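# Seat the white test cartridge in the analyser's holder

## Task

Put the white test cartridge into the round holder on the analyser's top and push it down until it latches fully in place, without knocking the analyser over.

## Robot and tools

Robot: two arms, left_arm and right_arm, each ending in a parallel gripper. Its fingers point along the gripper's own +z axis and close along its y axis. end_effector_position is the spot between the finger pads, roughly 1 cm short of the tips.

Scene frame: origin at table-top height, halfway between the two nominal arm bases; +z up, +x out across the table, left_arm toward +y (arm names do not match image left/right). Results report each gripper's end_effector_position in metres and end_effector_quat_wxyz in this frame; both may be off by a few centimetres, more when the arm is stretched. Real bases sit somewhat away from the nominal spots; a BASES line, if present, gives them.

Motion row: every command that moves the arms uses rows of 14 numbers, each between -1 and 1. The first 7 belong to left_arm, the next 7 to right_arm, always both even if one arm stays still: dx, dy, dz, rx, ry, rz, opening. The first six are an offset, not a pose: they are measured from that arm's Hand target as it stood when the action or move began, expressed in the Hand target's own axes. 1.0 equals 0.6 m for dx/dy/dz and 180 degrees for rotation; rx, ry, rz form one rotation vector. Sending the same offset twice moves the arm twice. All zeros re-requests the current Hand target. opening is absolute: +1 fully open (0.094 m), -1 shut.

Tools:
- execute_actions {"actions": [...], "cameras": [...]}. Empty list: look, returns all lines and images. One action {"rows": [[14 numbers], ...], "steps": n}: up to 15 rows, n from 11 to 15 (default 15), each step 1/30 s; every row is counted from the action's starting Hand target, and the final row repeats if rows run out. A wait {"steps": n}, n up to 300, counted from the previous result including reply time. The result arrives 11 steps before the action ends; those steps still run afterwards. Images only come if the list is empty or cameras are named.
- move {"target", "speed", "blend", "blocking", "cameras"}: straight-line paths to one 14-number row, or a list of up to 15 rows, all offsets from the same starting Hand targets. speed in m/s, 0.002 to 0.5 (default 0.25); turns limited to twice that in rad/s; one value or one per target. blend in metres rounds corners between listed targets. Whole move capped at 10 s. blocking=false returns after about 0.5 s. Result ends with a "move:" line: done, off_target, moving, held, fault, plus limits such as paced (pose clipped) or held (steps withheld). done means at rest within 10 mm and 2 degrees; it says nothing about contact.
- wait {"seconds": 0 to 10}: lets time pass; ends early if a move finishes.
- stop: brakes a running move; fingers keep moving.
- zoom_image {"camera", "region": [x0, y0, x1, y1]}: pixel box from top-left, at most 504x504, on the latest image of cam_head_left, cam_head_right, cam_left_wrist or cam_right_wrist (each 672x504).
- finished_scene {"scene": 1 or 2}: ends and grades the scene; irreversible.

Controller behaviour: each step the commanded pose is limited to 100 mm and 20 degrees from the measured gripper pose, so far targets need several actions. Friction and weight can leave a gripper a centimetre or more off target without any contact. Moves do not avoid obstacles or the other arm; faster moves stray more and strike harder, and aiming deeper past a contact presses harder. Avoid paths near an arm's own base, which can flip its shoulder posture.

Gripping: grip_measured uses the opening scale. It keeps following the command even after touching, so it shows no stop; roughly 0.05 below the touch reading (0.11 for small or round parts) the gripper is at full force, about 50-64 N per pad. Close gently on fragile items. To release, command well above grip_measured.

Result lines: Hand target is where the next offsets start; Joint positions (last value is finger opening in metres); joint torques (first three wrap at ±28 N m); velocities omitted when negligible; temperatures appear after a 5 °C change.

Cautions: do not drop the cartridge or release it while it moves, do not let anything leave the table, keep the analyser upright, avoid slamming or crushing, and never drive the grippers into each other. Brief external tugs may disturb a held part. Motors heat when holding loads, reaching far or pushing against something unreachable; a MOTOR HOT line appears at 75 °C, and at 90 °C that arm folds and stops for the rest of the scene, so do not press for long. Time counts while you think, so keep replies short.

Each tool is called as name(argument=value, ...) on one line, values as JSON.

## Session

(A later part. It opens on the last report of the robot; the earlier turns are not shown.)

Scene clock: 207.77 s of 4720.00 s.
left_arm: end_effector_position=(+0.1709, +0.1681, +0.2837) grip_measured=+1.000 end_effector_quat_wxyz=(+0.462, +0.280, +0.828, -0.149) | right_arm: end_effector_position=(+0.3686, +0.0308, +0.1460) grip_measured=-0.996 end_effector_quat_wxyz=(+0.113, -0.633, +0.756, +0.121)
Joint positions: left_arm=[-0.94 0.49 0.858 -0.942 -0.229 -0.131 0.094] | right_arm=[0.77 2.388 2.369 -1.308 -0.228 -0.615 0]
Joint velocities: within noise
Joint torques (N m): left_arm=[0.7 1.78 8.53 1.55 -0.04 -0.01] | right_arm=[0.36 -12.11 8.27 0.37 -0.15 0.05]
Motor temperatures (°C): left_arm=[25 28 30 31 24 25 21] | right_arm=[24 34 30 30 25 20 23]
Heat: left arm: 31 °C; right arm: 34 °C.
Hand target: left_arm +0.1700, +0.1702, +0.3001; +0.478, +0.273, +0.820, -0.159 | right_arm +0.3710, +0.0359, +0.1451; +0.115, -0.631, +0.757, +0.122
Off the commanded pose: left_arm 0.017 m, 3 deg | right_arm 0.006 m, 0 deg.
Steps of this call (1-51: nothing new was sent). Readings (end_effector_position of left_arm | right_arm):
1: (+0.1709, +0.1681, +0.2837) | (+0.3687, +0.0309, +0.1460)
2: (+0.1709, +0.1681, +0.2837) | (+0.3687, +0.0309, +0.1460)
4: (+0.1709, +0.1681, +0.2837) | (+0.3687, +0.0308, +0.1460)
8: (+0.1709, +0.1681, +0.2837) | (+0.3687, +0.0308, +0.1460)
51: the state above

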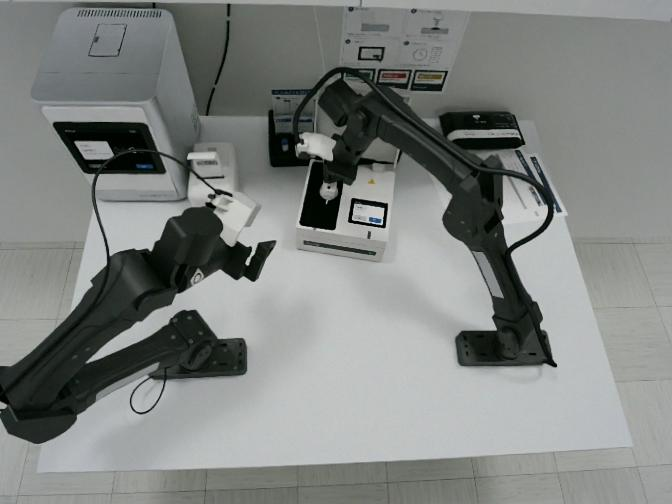

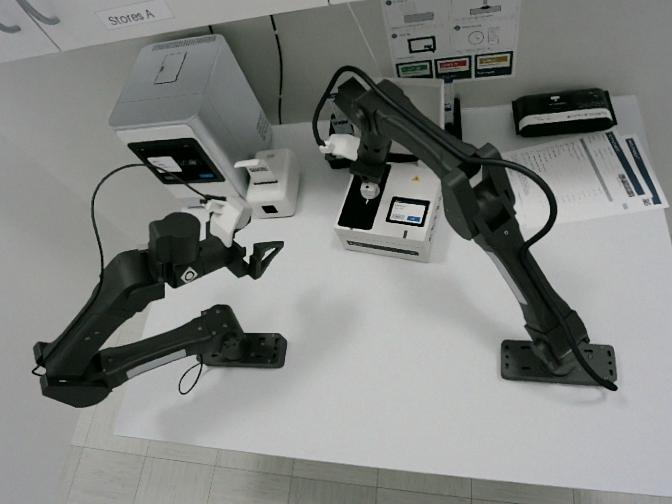

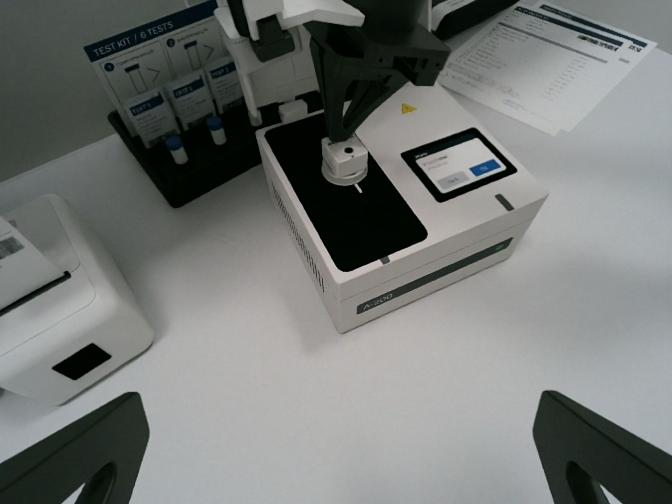

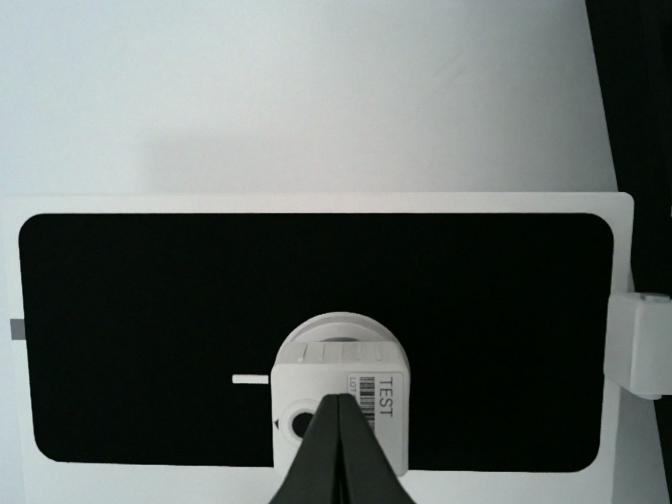

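move(target=[[0,0,0,0,0,0,1,0,0,0,0,0,0,0.1],[0,0,0,0,0,0,1,0.01212,0.00165,0.0206,0,0,0,0.1]], speed=0.06, cameras=["cam_left_wrist","cam_right_wrist"])

Scene clock: 231.03 s of 4720.00 s.
left_arm: end_effector_position=(+0.1709, +0.1681, +0.2837) grip_measured=+1.000 end_effector_quat_wxyz=(+0.462, +0.280, +0.828, -0.149) | right_arm: end_effector_position=(+0.3684, +0.0305, +0.1284) grip_measured=+0.097 end_effector_quat_wxyz=(+0.106, -0.633, +0.758, +0.120)
Joint positions: left_arm=[-0.94 0.49 0.858 -0.942 -0.229 -0.131 0.094] | right_arm=[0.77 2.388 2.302 -1.256 -0.227 -0.615 0.052]
Joint torques (N m): left_arm=[0.69 1.78 8.53 1.55 -0.04 -0.01] | right_arm=[0.27 -15.39 3.84 0.65 -0.15 0.03]
Hand target: left_arm +0.1700, +0.1702, +0.3001; +0.478, +0.273, +0.820, -0.159 | right_arm +0.3688, +0.0333, +0.1310; +0.115, -0.631, +0.757, +0.122
Off the commanded pose: left_arm 0.017 m, 3 deg | right_arm 0.004 m, 1 deg.
Kept back: nothing.
move: off_target (left_arm)
Images, in order: cam_left_wrist, cam_right_wrist.

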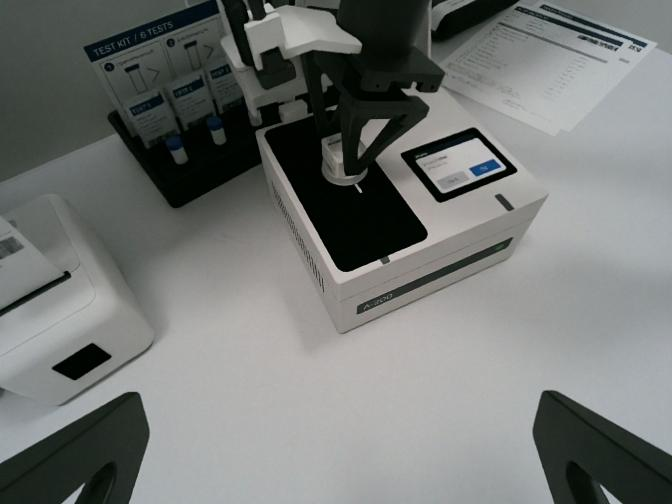

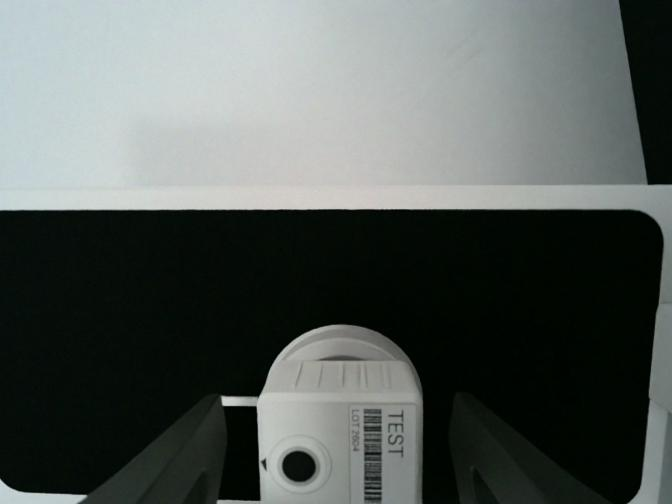

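move(target=[[0,0,0,0,0,0,1,0.00274,-0.00033,0.00787,0,0,0,0.1],[0,0,0,0,0,0,1,0.00274,-0.00033,0.00787,0,0,0,-0.22],[0,0,0,0,0,0,1,0.00274,-0.00033,0.00787,0,0,0,-0.45]], speed=0.06, cameras=["cam_left_wrist","cam_right_wrist"])

Scene clock: 234.13 s of 4720.00 s.
left_arm: end_effector_position=(+0.1709, +0.1681, +0.2837) grip_measured=+1.000 end_effector_quat_wxyz=(+0.462, +0.280, +0.828, -0.149) | right_arm: end_effector_position=(+0.3688, +0.0309, +0.1214) grip_measured=-0.307 end_effector_quat_wxyz=(+0.105, -0.633, +0.758, +0.120)
Joint positions: left_arm=[-0.94 0.49 0.858 -0.942 -0.229 -0.131 0.094] | right_arm=[0.77 2.388 2.274 -1.23 -0.227 -0.615 0.033]
Joint torques (N m): left_arm=[0.69 1.78 8.53 1.56 -0.04 -0.01] | right_arm=[0.27 -15.86 3.78 0.62 -0.14 0.03]
Hand target: left_arm +0.1700, +0.1702, +0.3001; +0.478, +0.273, +0.820, -0.159 | right_arm +0.3689, +0.0334, +0.1261; +0.115, -0.631, +0.757, +0.122
Off the commanded pose: left_arm 0.017 m, 3 deg | right_arm 0.005 m, 1 deg.
Kept back: nothing.
move: off_target (left_arm)
Images, in order: cam_left_wrist, cam_right_wrist.

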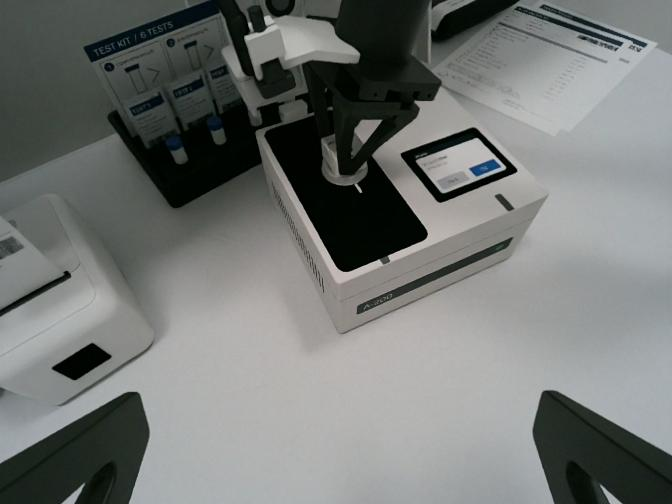

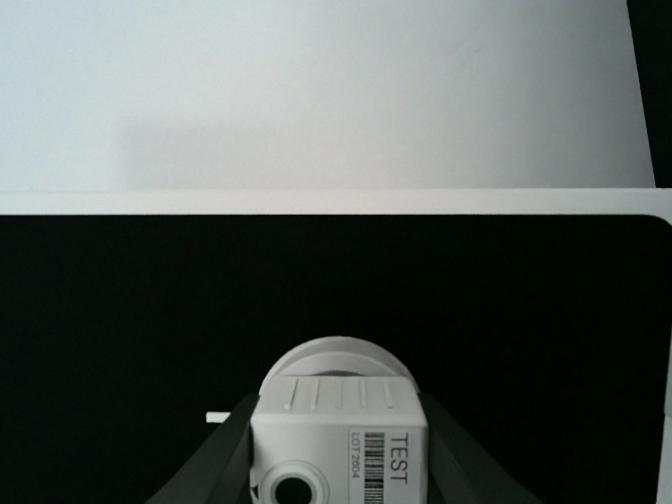

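move(target=[0,0,0,0,0,0,1,-0.00564,0.00067,-0.01622,0,0,0,-0.45], speed=0.03, cameras=["cam_left_wrist","cam_right_wrist"])

zoom_image(camera="cam_left_wrist", region=[310, 124, 380, 194])

Scene clock: 236.50 s of 4720.00 s.
left_arm: end_effector_position=(+0.1709, +0.1681, +0.2837) grip_measured=+1.000 end_effector_quat_wxyz=(+0.462, +0.280, +0.828, -0.149) | right_arm: end_effector_position=(+0.3686, +0.0307, +0.1214) grip_measured=-0.307 end_effector_quat_wxyz=(+0.104, -0.633, +0.758, +0.120)
Joint positions: left_arm=[-0.94 0.49 0.858 -0.942 -0.229 -0.131 0.094] | right_arm=[0.77 2.388 2.274 -1.231 -0.227 -0.615 0.033]
Joint torques (N m): left_arm=[0.69 1.78 8.53 1.55 -0.04 -0.01] | right_arm=[0.2 -15.39 8.03 0.17 -0.14 0.02]
Hand target: left_arm +0.1700, +0.1702, +0.3001; +0.478, +0.273, +0.820, -0.159 | right_arm +0.3689, +0.0334, +0.1364; +0.115, -0.631, +0.757, +0.122
Off the commanded pose: left_arm 0.017 m, 3 deg | right_arm 0.015 m, 1 deg.
Kept back: nothing.
move: off_target (left_arm, right_arm)
Images, in order: cam_left_wrist, cam_right_wrist.

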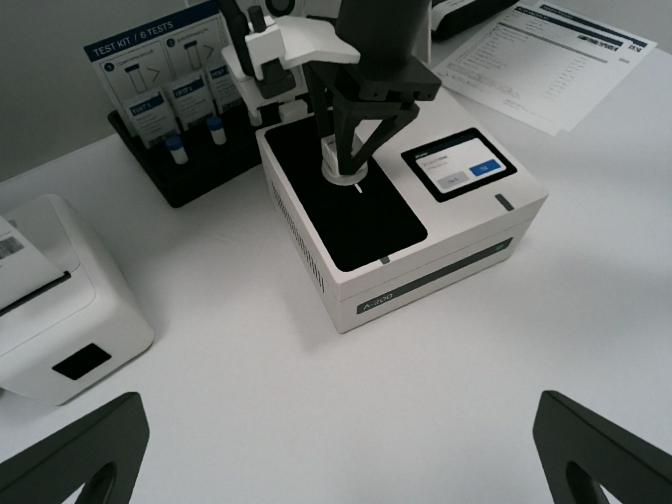

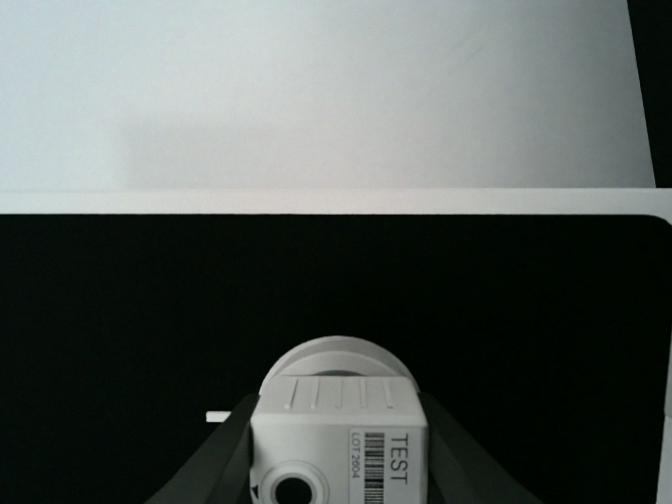

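Scaled by 7.200.

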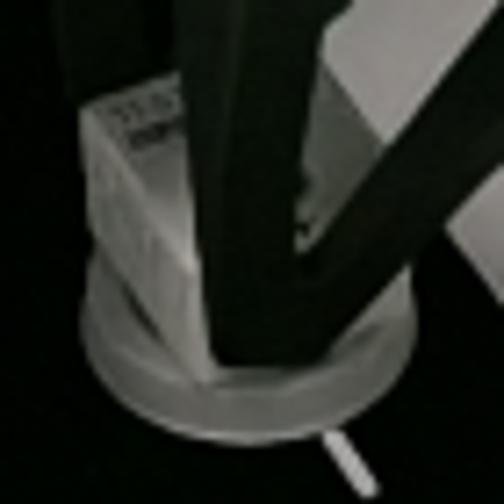

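move(target=[0,0,0,0,0,0,1,-0.00438,0.00052,-0.0126,0,0,0,-0.45], speed=0.03, cameras=["cam_left_wrist","cam_right_wrist"])

zoom_image(camera="cam_left_wrist", region=[310, 124, 380, 194])

Scene clock: 238.27 s of 4720.00 s.
left_arm: end_effector_position=(+0.1709, +0.1681, +0.2837) grip_measured=+1.000 end_effector_quat_wxyz=(+0.462, +0.280, +0.828, -0.149) | right_arm: end_effector_position=(+0.3686, +0.0304, +0.1337) grip_measured=-0.307 end_effector_quat_wxyz=(+0.108, -0.633, +0.757, +0.117)
Joint positions: left_arm=[-0.94 0.49 0.858 -0.942 -0.229 -0.131 0.094] | right_arm=[0.771 2.388 2.323 -1.273 -0.221 -0.615 0.033]
Joint torques (N m): left_arm=[0.7 1.78 8.53 1.55 -0.04 -0.01] | right_arm=[0.08 -14.37 8.23 0.22 -0.21 0.05]
Hand target: left_arm +0.1700, +0.1702, +0.3001; +0.478, +0.273, +0.820, -0.159 | right_arm +0.3689, +0.0335, +0.1444; +0.115, -0.631, +0.757, +0.122
Off the commanded pose: left_arm 0.017 m, 3 deg | right_arm 0.011 m, 1 deg.
Kept back: nothing.
move: off_target (left_arm, right_arm)
Images, in order: cam_left_wrist, cam_right_wrist.

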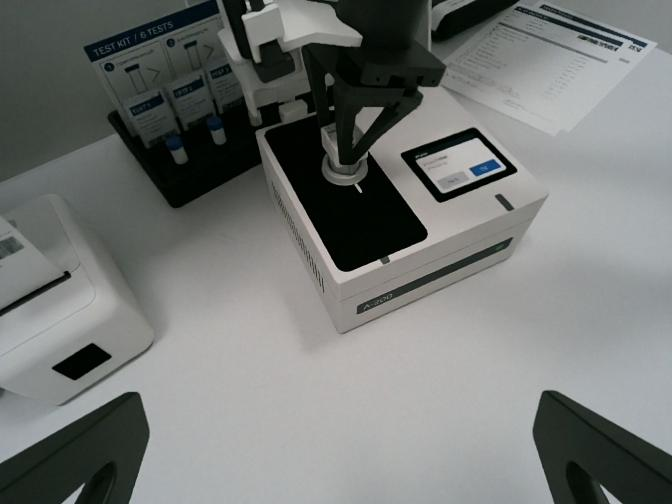

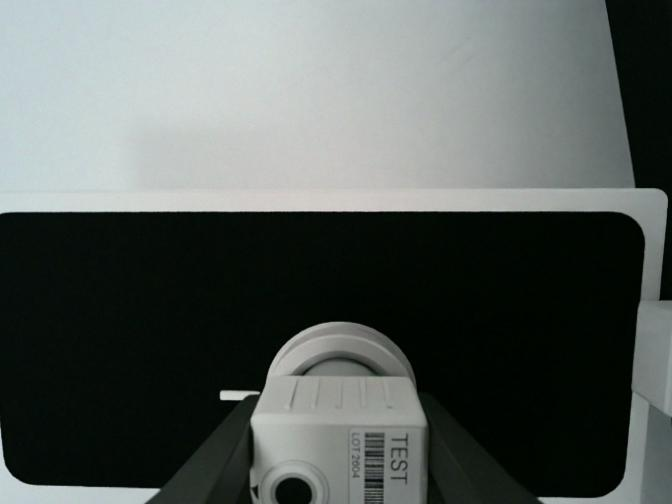

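Scaled by 7.200.

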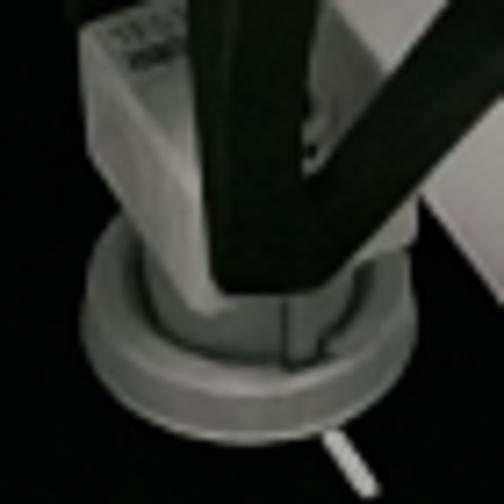

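zoom_image(camera="cam_left_wrist", region=[322, 150, 370, 190])

zoom_image(camera="cam_right_wrist", region=[200, 310, 440, 504])

Scaled by 10.500.

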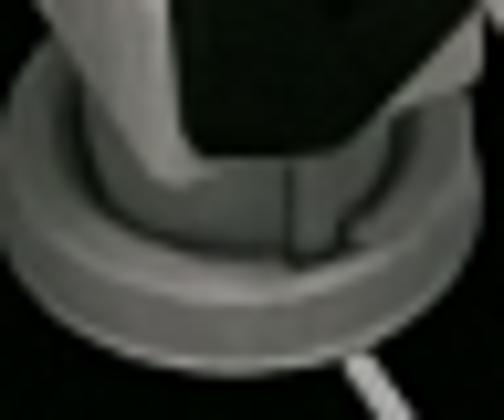

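Scaled by 2.100.

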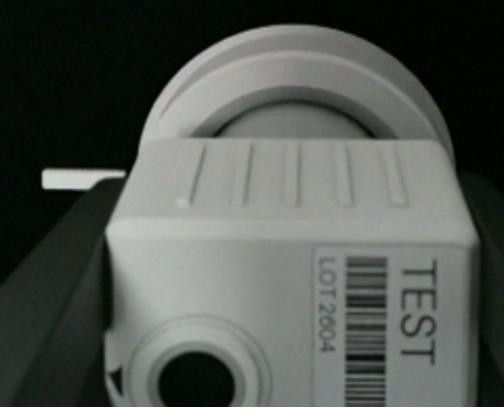

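move(target=[0,0,0,0,0,0,1,0.01445,-0.00173,0.04157,0,0,0,-0.45], speed=0.05, cameras=["cam_left_wrist"])

zoom_image(camera="cam_left_wrist", region=[310, 124, 380, 194])

Scene clock: 241.00 s of 4720.00 s.
left_arm: end_effector_position=(+0.1709, +0.1681, +0.2837) grip_measured=+1.000 end_effector_quat_wxyz=(+0.462, +0.280, +0.828, -0.149) | right_arm: end_effector_position=(+0.3680, +0.0313, +0.1199) grip_measured=-0.306 end_effector_quat_wxyz=(+0.107, -0.633, +0.757, +0.120)
Joint positions: left_arm=[-0.94 0.49 0.858 -0.942 -0.229 -0.131 0.094] | right_arm=[0.771 2.378 2.251 -1.212 -0.226 -0.615 0.033]
Joint torques (N m): left_arm=[0.69 1.78 8.53 1.55 -0.04 -0.01] | right_arm=[0.13 -15.31 2.45 0.81 -0.15 0.02]
Hand target: left_arm +0.1700, +0.1702, +0.3001; +0.478, +0.273, +0.820, -0.159 | right_arm +0.3689, +0.0334, +0.1178; +0.115, -0.631, +0.757, +0.122
Off the commanded pose: left_arm 0.017 m, 3 deg | right_arm 0.003 m, 1 deg.
Kept back: nothing.
move: off_target (left_arm)
Images, in order: cam_left_wrist.

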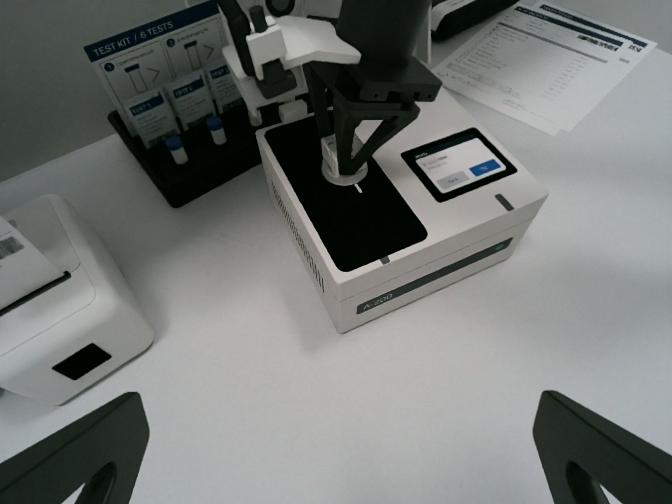

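Scaled by 7.200.

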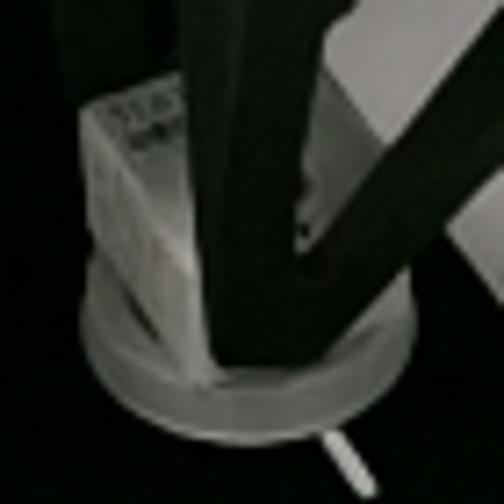

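move(target=[0,0,0,0,0,0,1,0.00547,-0.00066,0.01575,0,0,0,-0.45], speed=0.05, cameras=["cam_left_wrist"])

zoom_image(camera="cam_left_wrist", region=[310, 124, 380, 194])

Scene clock: 242.27 s of 4720.00 s.
left_arm: end_effector_position=(+0.1709, +0.1681, +0.2837) grip_measured=+1.000 end_effector_quat_wxyz=(+0.462, +0.280, +0.828, -0.149) | right_arm: end_effector_position=(+0.3676, +0.0314, +0.1194) grip_measured=-0.306 end_effector_quat_wxyz=(+0.114, -0.633, +0.756, +0.121)
Joint positions: left_arm=[-0.94 0.49 0.858 -0.942 -0.229 -0.131 0.094] | right_arm=[0.771 2.356 2.206 -1.175 -0.228 -0.615 0.033]
Joint torques (N m): left_arm=[0.69 1.78 8.53 1.55 -0.04 -0.01] | right_arm=[0.14 -13.72 2.06 0.88 -0.12 0.01]
Hand target: left_arm +0.1700, +0.1702, +0.3001; +0.478, +0.273, +0.820, -0.159 | right_arm +0.3689, +0.0334, +0.1080; +0.115, -0.631, +0.757, +0.122
Off the commanded pose: left_arm 0.017 m, 3 deg | right_arm 0.012 m, 0 deg.
Kept back: nothing.
move: off_target (left_arm, right_arm)
Images, in order: cam_left_wrist.

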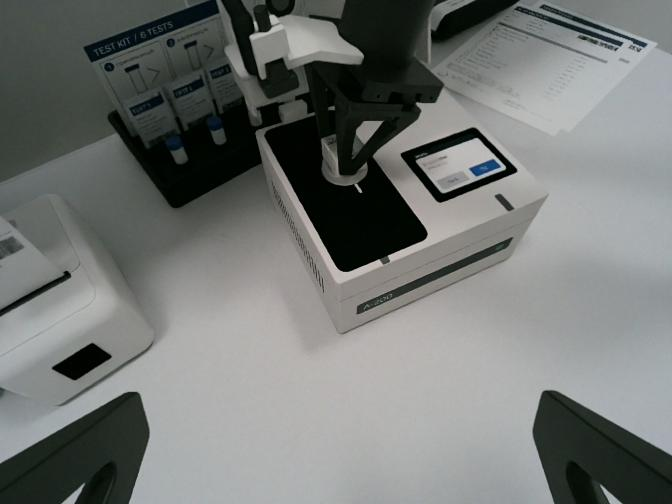

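Scaled by 7.200.

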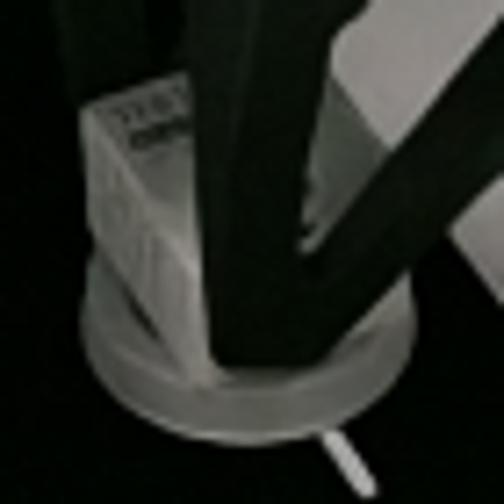

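move(target=[0,0,0,0,0,0,1,0.01095,-0.00131,0.03149,0,0,0,-0.45], speed=0.06, cameras=["cam_left_wrist"])

zoom_image(camera="cam_left_wrist", region=[310, 124, 380, 194])

Scene clock: 243.57 s of 4720.00 s.
left_arm: end_effector_position=(+0.1709, +0.1681, +0.2837) grip_measured=+1.000 end_effector_quat_wxyz=(+0.462, +0.280, +0.828, -0.149) | right_arm: end_effector_position=(+0.3670, +0.0320, +0.1186) grip_measured=-0.306 end_effector_quat_wxyz=(+0.129, -0.634, +0.753, +0.124)
Joint positions: left_arm=[-0.94 0.49 0.858 -0.942 -0.229 -0.131 0.094] | right_arm=[0.771 2.315 2.124 -1.103 -0.233 -0.615 0.033]
Joint torques (N m): left_arm=[0.69 1.78 8.51 1.55 -0.04 -0.01] | right_arm=[0.12 -10.44 1.43 1.11 -0.1 -0.01]
Hand target: left_arm +0.1700, +0.1702, +0.3001; +0.478, +0.273, +0.820, -0.159 | right_arm +0.3689, +0.0334, +0.0879; +0.115, -0.631, +0.757, +0.122
Off the commanded pose: left_arm 0.017 m, 3 deg | right_arm 0.031 m, 2 deg.
Kept back: nothing.
move: off_target (left_arm, right_arm)
Images, in order: cam_left_wrist.

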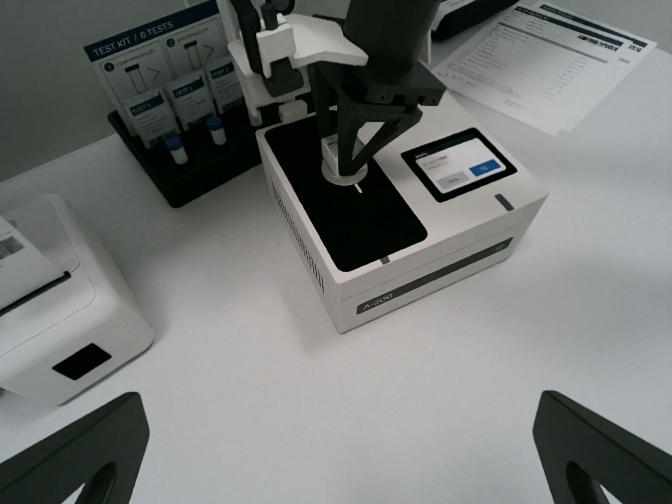

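Scaled by 7.200.

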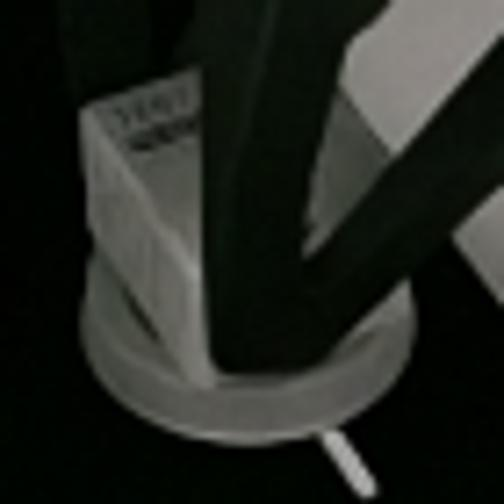

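move(target=[0,0,0,0,0,0,1,0.01833,-0.00249,0.03772,-0.0046,0.0151,0.0023,-0.45], speed=0.08, cameras=["cam_left_wrist"])

zoom_image(camera="cam_left_wrist", region=[310, 124, 380, 194])

Scene clock: 246.63 s of 4720.00 s.
left_arm: end_effector_position=(+0.1709, +0.1681, +0.2837) grip_measured=+1.000 end_effector_quat_wxyz=(+0.462, +0.280, +0.828, -0.149) | right_arm: end_effector_position=(+0.3670, +0.0319, +0.1180) grip_measured=-0.306 end_effector_quat_wxyz=(+0.130, -0.634, +0.753, +0.124)
Joint positions: left_arm=[-0.94 0.49 0.858 -0.942 -0.229 -0.131 0.094] | right_arm=[0.771 2.312 2.116 -1.096 -0.233 -0.615 0.033]
Joint torques (N m): left_arm=[0.69 1.78 8.53 1.55 -0.04 -0.01] | right_arm=[0.17 -6.91 1.03 1.07 0.07 0]
Hand target: left_arm +0.1700, +0.1702, +0.3001; +0.478, +0.273, +0.820, -0.159 | right_arm +0.3688, +0.0304, +0.0629; +0.092, -0.632, +0.761, +0.113
Off the commanded pose: left_arm 0.017 m, 3 deg | right_arm 0.055 m, 5 deg.
Kept back: nothing.
move: off_target (left_arm, right_arm)
Images, in order: cam_left_wrist.

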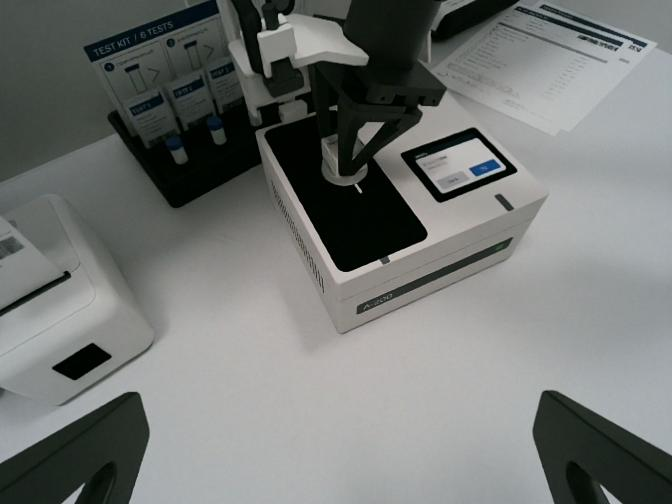

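Scaled by 7.200.

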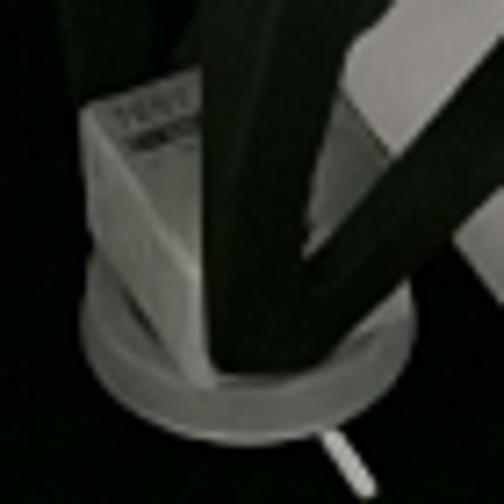

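move(target=[[0,0,0,0,0,0,1,-0.03345,0.00655,-0.09586,0.0046,-0.0151,-0.0023,-0.45],[0,0,0,0,0,0,1,-0.03345,0.00655,-0.09586,0.0046,-0.0151,-0.0023,0.1],[0,0,0,0,0,0,1,-0.0391,0.00767,-0.115,0.0046,-0.0151,-0.0023,0.1]], speed=0.08, cameras=["cam_left_wrist","cam_right_wrist"])

zoom_image(camera="cam_left_wrist", region=[310, 124, 380, 194])

Scene clock: 253.60 s of 4720.00 s.
left_arm: end_effector_position=(+0.1709, +0.1681, +0.2837) grip_measured=+1.000 end_effector_quat_wxyz=(+0.462, +0.280, +0.828, -0.149) | right_arm: end_effector_position=(+0.3657, +0.0287, +0.1362) grip_measured=+0.097 end_effector_quat_wxyz=(+0.113, -0.633, +0.756, +0.119)
Joint positions: left_arm=[-0.94 0.49 0.858 -0.942 -0.229 -0.131 0.094] | right_arm=[0.771 2.352 2.268 -1.243 -0.224 -0.615 0.052]
Joint torques (N m): left_arm=[0.7 1.78 8.53 1.55 -0.04 -0.01] | right_arm=[0.13 -12.03 8.23 0.39 -0.17 0.04]
Hand target: left_arm +0.1700, +0.1702, +0.3001; +0.478, +0.273, +0.820, -0.159 | right_arm +0.3687, +0.0335, +0.1358; +0.115, -0.632, +0.757, +0.122
Off the commanded pose: left_arm 0.017 m, 3 deg | right_arm 0.006 m, 0 deg.
Kept back: nothing.
move: off_target (left_arm)
Images, in order: cam_left_wrist, cam_right_wrist.

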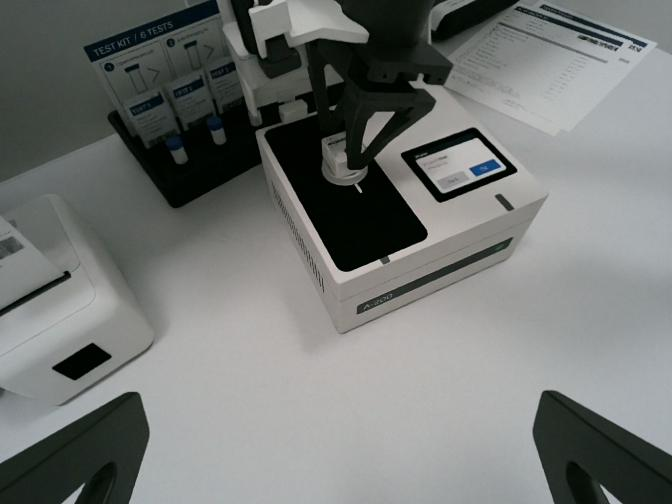

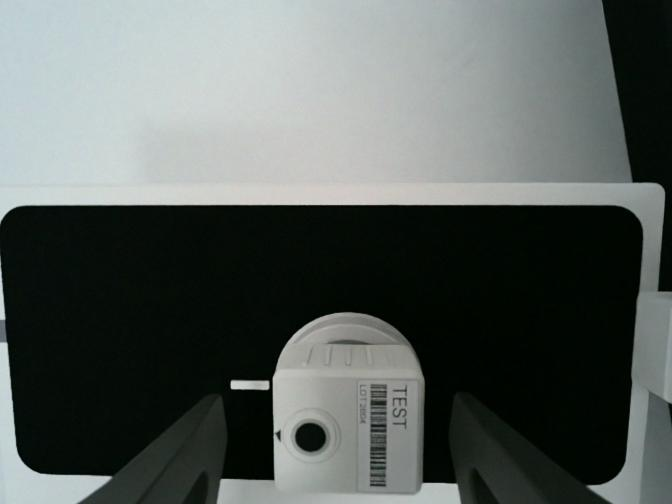

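Scaled by 7.200.

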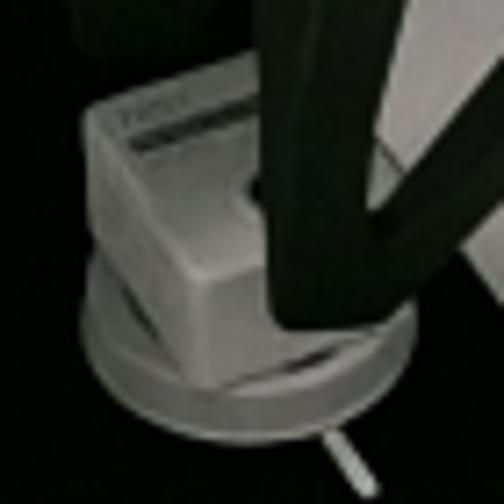

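zoom_image(camera="cam_right_wrist", region=[260, 300, 440, 400])

zoom_image(camera="cam_left_wrist", region=[318, 156, 372, 192])

Scaled by 2.800.

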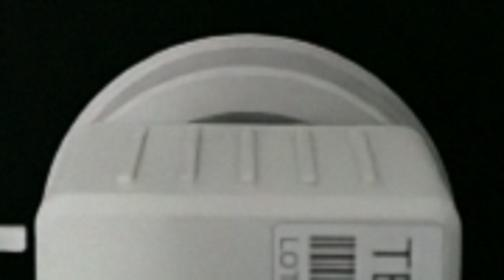

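Scaled by 9.333.

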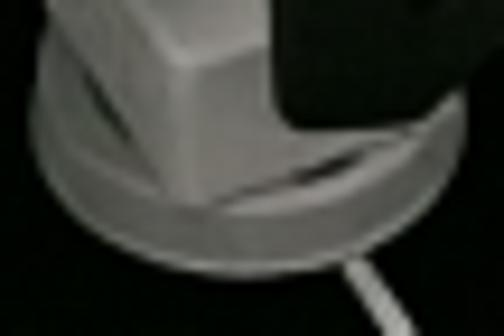

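move(target=[[0,0,0,0,0,0,1,0.00243,-0.00364,0.00873,0,0,0,0.1],[0,0,0,0,0,0,1,0.00243,-0.00364,0.00873,0,0,0,-0.22],[0,0,0,0,0,0,1,0.00243,-0.00364,0.00873,0,0,0,-0.5]], speed=0.06, cameras=["cam_left_wrist","cam_right_wrist"])

Scene clock: 257.63 s of 4720.00 s.
left_arm: end_effector_position=(+0.1709, +0.1681, +0.2837) grip_measured=+1.000 end_effector_quat_wxyz=(+0.462, +0.280, +0.828, -0.149) | right_arm: end_effector_position=(+0.3663, +0.0286, +0.1362) grip_measured=-0.353 end_effector_quat_wxyz=(+0.114, -0.633, +0.757, +0.118)
Joint positions: left_arm=[-0.94 0.49 0.858 -0.942 -0.229 -0.131 0.094] | right_arm=[0.771 2.352 2.268 -1.241 -0.223 -0.615 0.03]
Joint torques (N m): left_arm=[0.69 1.78 8.51 1.55 -0.04 -0.01] | right_arm=[-0.12 -11.58 7.08 0.53 -0.2 0]
Hand target: left_arm +0.1700, +0.1702, +0.3001; +0.478, +0.273, +0.820, -0.159 | right_arm +0.3708, +0.0334, +0.1303; +0.115, -0.631, +0.757, +0.122
Off the commanded pose: left_arm 0.017 m, 3 deg | right_arm 0.009 m, 0 deg.
Kept back: nothing.
move: off_target (left_arm)
Images, in order: cam_left_wrist, cam_right_wrist.

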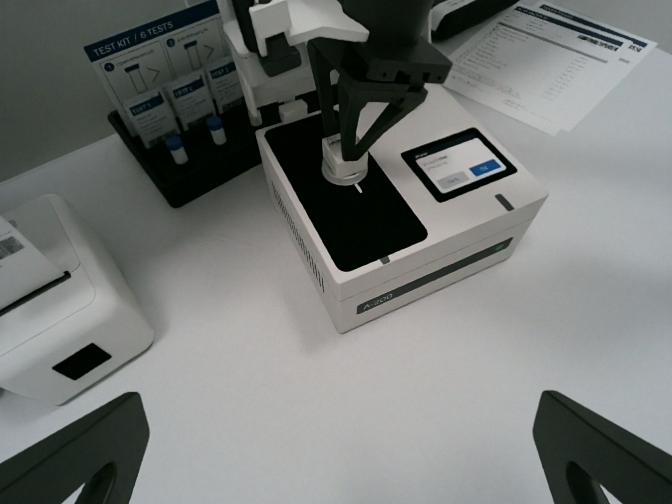

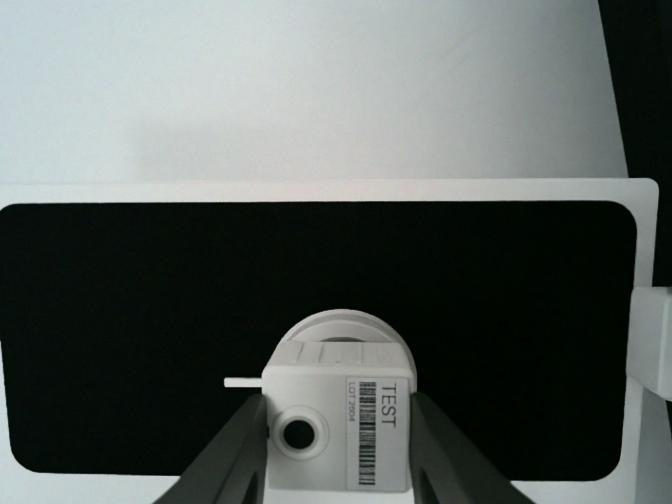

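move(target=[[0,0,0,0,0,0,1,0,0,0,0,0,0,0.1],[0,0,0,0,0,0,1,-0.00914,0.00109,-0.0263,0,0,0,0.1],[0,0,0,0,0,0,1,-0.00038,0.00005,-0.0011,0,0,0,0.1]], speed=0.07, cameras=["cam_right_wrist"])

Scene clock: 259.80 s of 4720.00 s.
left_arm: end_effector_position=(+0.1709, +0.1681, +0.2837) grip_measured=+1.000 end_effector_quat_wxyz=(+0.462, +0.280, +0.828, -0.149) | right_arm: end_effector_position=(+0.3691, +0.0311, +0.1401) grip_measured=+0.097 end_effector_quat_wxyz=(+0.117, -0.633, +0.756, +0.118)
Joint positions: left_arm=[-0.94 0.49 0.858 -0.942 -0.229 -0.131 0.094] | right_arm=[0.771 2.371 2.315 -1.264 -0.223 -0.615 0.052]
Joint torques (N m): left_arm=[0.69 1.78 8.53 1.55 -0.04 -0.01] | right_arm=[-0.14 -13.09 3.93 0.67 -0.2 0]
Hand target: left_arm +0.1700, +0.1702, +0.3001; +0.478, +0.273, +0.820, -0.159 | right_arm +0.3708, +0.0334, +0.1311; +0.115, -0.631, +0.757, +0.122
Off the commanded pose: left_arm 0.017 m, 3 deg | right_arm 0.010 m, 1 deg.
Kept back: nothing.
move: off_target (left_arm)
Images, in order: cam_right_wrist.

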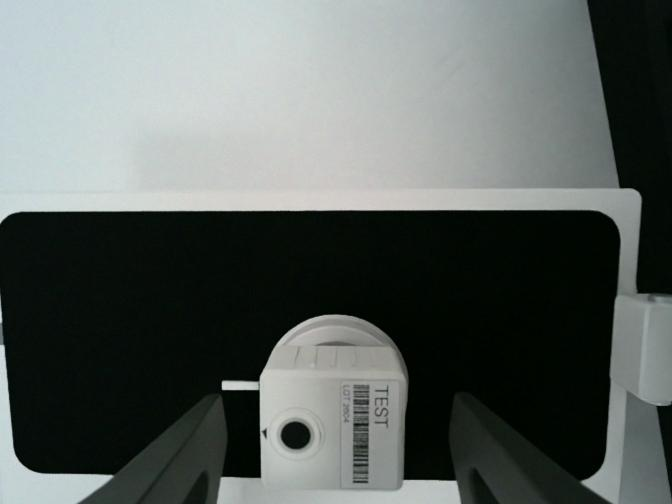

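move(target=[0,0,0,0,0,0,1,0.00219,-0.00026,0.0063,0,0,0,0.1], speed=0.05, cameras=[])

Scene clock: 261.30 s of 4720.00 s.
left_arm: end_effector_position=(+0.1709, +0.1681, +0.2837) grip_measured=+1.000 end_effector_quat_wxyz=(+0.462, +0.280, +0.828, -0.149) | right_arm: end_effector_position=(+0.3696, +0.0316, +0.1348) grip_measured=+0.097 end_effector_quat_wxyz=(+0.116, -0.633, +0.756, +0.118)
Joint positions: left_arm=[-0.94 0.49 0.858 -0.942 -0.229 -0.131 0.094] | right_arm=[0.771 2.371 2.294 -1.244 -0.223 -0.615 0.052]
Joint torques (N m): left_arm=[0.69 1.78 8.53 1.55 -0.04 -0.01] | right_arm=[-0.16 -13.45 3.75 0.66 -0.18 -0.01]
Hand target: left_arm +0.1700, +0.1702, +0.3001; +0.478, +0.273, +0.820, -0.159 | right_arm +0.3709, +0.0335, +0.1271; +0.115, -0.631, +0.757, +0.122
Off the commanded pose: left_arm 0.017 m, 3 deg | right_arm 0.008 m, 0 deg.
Kept back: nothing.
move: off_target (left_arm)

move(target=[0,0,0,0,0,0,1,0.0034,-0.0004,0.0098,0,0,0,0.1], speed=0.05, cameras=[])

Scene clock: 262.33 s of 4720.00 s.
left_arm: end_effector_position=(+0.1709, +0.1681, +0.2837) grip_measured=+1.000 end_effector_quat_wxyz=(+0.462, +0.280, +0.828, -0.149) | right_arm: end_effector_position=(+0.3695, +0.0315, +0.1262) grip_measured=+0.097 end_effector_quat_wxyz=(+0.114, -0.633, +0.757, +0.118)
Joint positions: left_arm=[-0.94 0.49 0.858 -0.942 -0.229 -0.131 0.094] | right_arm=[0.771 2.371 2.261 -1.216 -0.223 -0.615 0.052]
Joint torques (N m): left_arm=[0.69 1.78 8.53 1.55 -0.04 -0.01] | right_arm=[-0.1 -13.89 3.84 0.65 -0.19 -0.01]
Hand target: left_arm +0.1700, +0.1702, +0.3001; +0.478, +0.273, +0.820, -0.159 | right_arm +0.3708, +0.0334, +0.1208; +0.115, -0.631, +0.757, +0.122
Off the commanded pose: left_arm 0.017 m, 3 deg | right_arm 0.006 m, 0 deg.
Kept back: nothing.
move: off_target (left_arm)

move(target=[[0,0,0,0,0,0,1,0,0,0,0,0,0,-0.22],[0,0,0,0,0,0,1,0,0,0,0,0,0,-0.5]], speed=0.06, cameras=["cam_left_wrist","cam_right_wrist"])

zoom_image(camera="cam_left_wrist", region=[310, 124, 380, 194])

Scene clock: 264.77 s of 4720.00 s.
left_arm: end_effector_position=(+0.1709, +0.1681, +0.2837) grip_measured=+1.000 end_effector_quat_wxyz=(+0.462, +0.280, +0.828, -0.149) | right_arm: end_effector_position=(+0.3696, +0.0324, +0.1265) grip_measured=-0.300 end_effector_quat_wxyz=(+0.115, -0.633, +0.756, +0.119)
Joint positions: left_arm=[-0.94 0.49 0.858 -0.942 -0.229 -0.131 0.094] | right_arm=[0.771 2.371 2.261 -1.213 -0.225 -0.615 0.033]
Joint torques (N m): left_arm=[0.69 1.8 8.53 1.55 -0.04 -0.01] | right_arm=[-0.17 -13.96 3.78 0.67 -0.16 0]
Hand target: left_arm +0.1700, +0.1702, +0.3001; +0.478, +0.273, +0.820, -0.159 | right_arm +0.3708, +0.0334, +0.1208; +0.115, -0.632, +0.757, +0.122
Off the commanded pose: left_arm 0.017 m, 3 deg | right_arm 0.006 m, 0 deg.
Kept back: nothing.
move: off_target (left_arm)
Images, in order: cam_left_wrist, cam_right_wrist.

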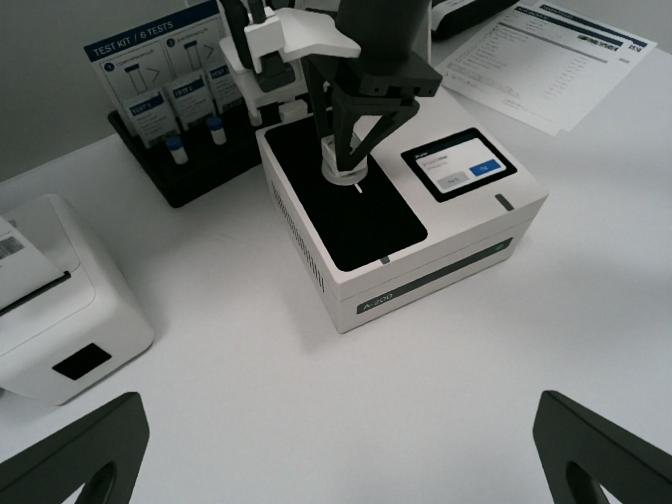

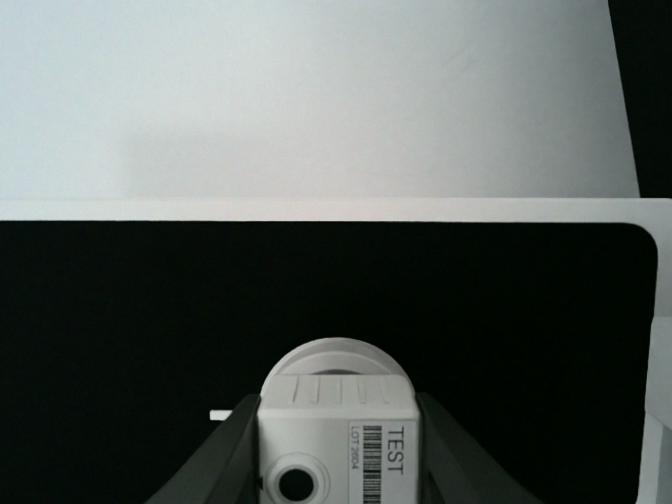

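Scaled by 7.200.

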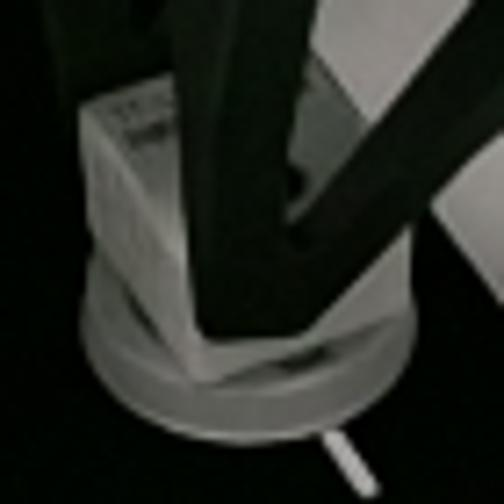

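move(target=[0,0,0,0,0,0,1,0.01095,-0.00131,0.03149,0,0,0,-0.5], speed=0.06, cameras=["cam_left_wrist"])

zoom_image(camera="cam_left_wrist", region=[310, 124, 380, 194])

Scene clock: 266.43 s of 4720.00 s.
left_arm: end_effector_position=(+0.1709, +0.1681, +0.2837) grip_measured=+1.000 end_effector_quat_wxyz=(+0.462, +0.280, +0.828, -0.149) | right_arm: end_effector_position=(+0.3680, +0.0332, +0.1240) grip_measured=-0.300 end_effector_quat_wxyz=(+0.124, -0.633, +0.754, +0.125)
Joint positions: left_arm=[-0.94 0.49 0.858 -0.942 -0.229 -0.131 0.094] | right_arm=[0.771 2.339 2.19 -1.155 -0.235 -0.615 0.033]
Joint torques (N m): left_arm=[0.69 1.78 8.53 1.55 -0.04 -0.01] | right_arm=[-0.12 -11.9 1.69 1 -0.08 0.01]
Hand target: left_arm +0.1700, +0.1702, +0.3001; +0.478, +0.273, +0.820, -0.159 | right_arm +0.3707, +0.0334, +0.1007; +0.115, -0.631, +0.757, +0.122
Off the commanded pose: left_arm 0.017 m, 3 deg | right_arm 0.023 m, 1 deg.
Kept back: nothing.
move: off_target (left_arm, right_arm)
Images, in order: cam_left_wrist.

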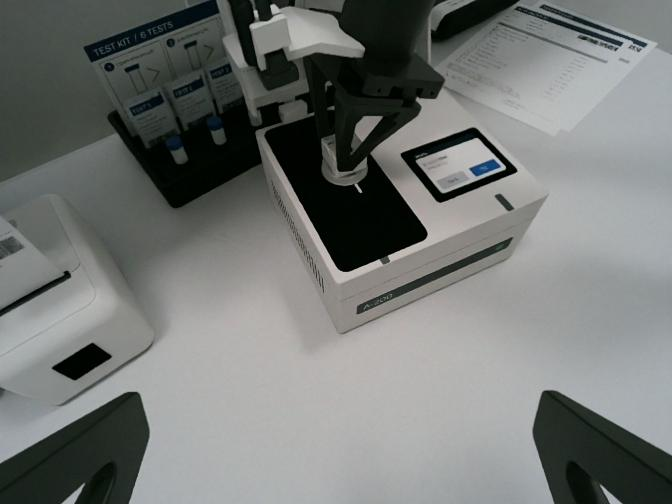

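Scaled by 7.200.

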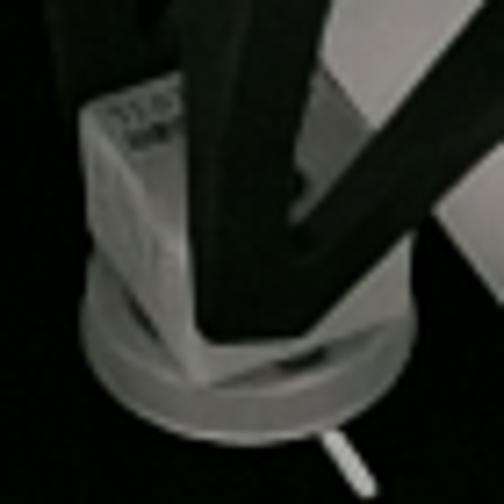

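move(target=[0,0,0,0,0,0,1,0.01559,-0.00217,0.02984,-0.003,0.01,0.0015,-0.5], speed=0.08, cameras=["cam_left_wrist"])

zoom_image(camera="cam_left_wrist", region=[310, 124, 380, 194])

Scene clock: 267.63 s of 4720.00 s.
left_arm: end_effector_position=(+0.1709, +0.1681, +0.2837) grip_measured=+1.000 end_effector_quat_wxyz=(+0.462, +0.280, +0.828, -0.149) | right_arm: end_effector_position=(+0.3678, +0.0332, +0.1231) grip_measured=-0.300 end_effector_quat_wxyz=(+0.127, -0.633, +0.753, +0.125)
Joint positions: left_arm=[-0.94 0.49 0.858 -0.942 -0.229 -0.131 0.094] | right_arm=[0.771 2.328 2.166 -1.135 -0.235 -0.615 0.033]
Joint torques (N m): left_arm=[0.69 1.78 8.53 1.55 -0.04 -0.01] | right_arm=[-0.27 -9.13 0.95 1.02 0.05 -0.03]
Hand target: left_arm +0.1700, +0.1702, +0.3001; +0.478, +0.273, +0.820, -0.159 | right_arm +0.3708, +0.0304, +0.0808; +0.100, -0.632, +0.760, +0.116
Off the commanded pose: left_arm 0.017 m, 3 deg | right_arm 0.043 m, 3 deg.
Kept back: nothing.
move: off_target (left_arm, right_arm)
Images, in order: cam_left_wrist.

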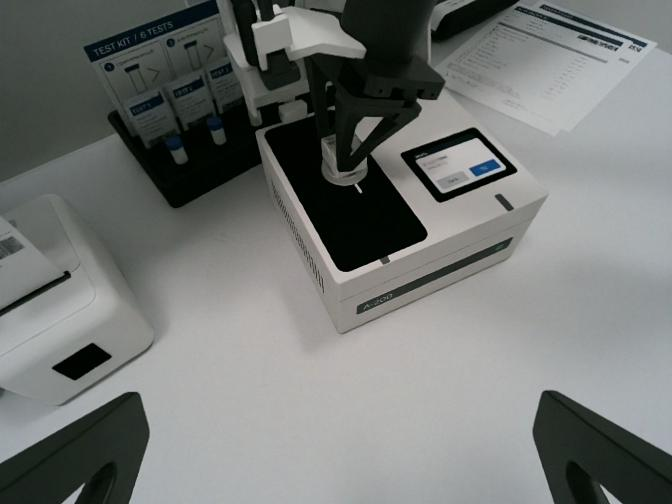

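Scaled by 7.200.

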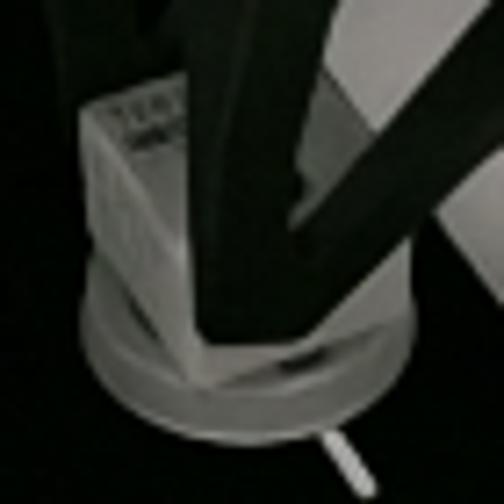

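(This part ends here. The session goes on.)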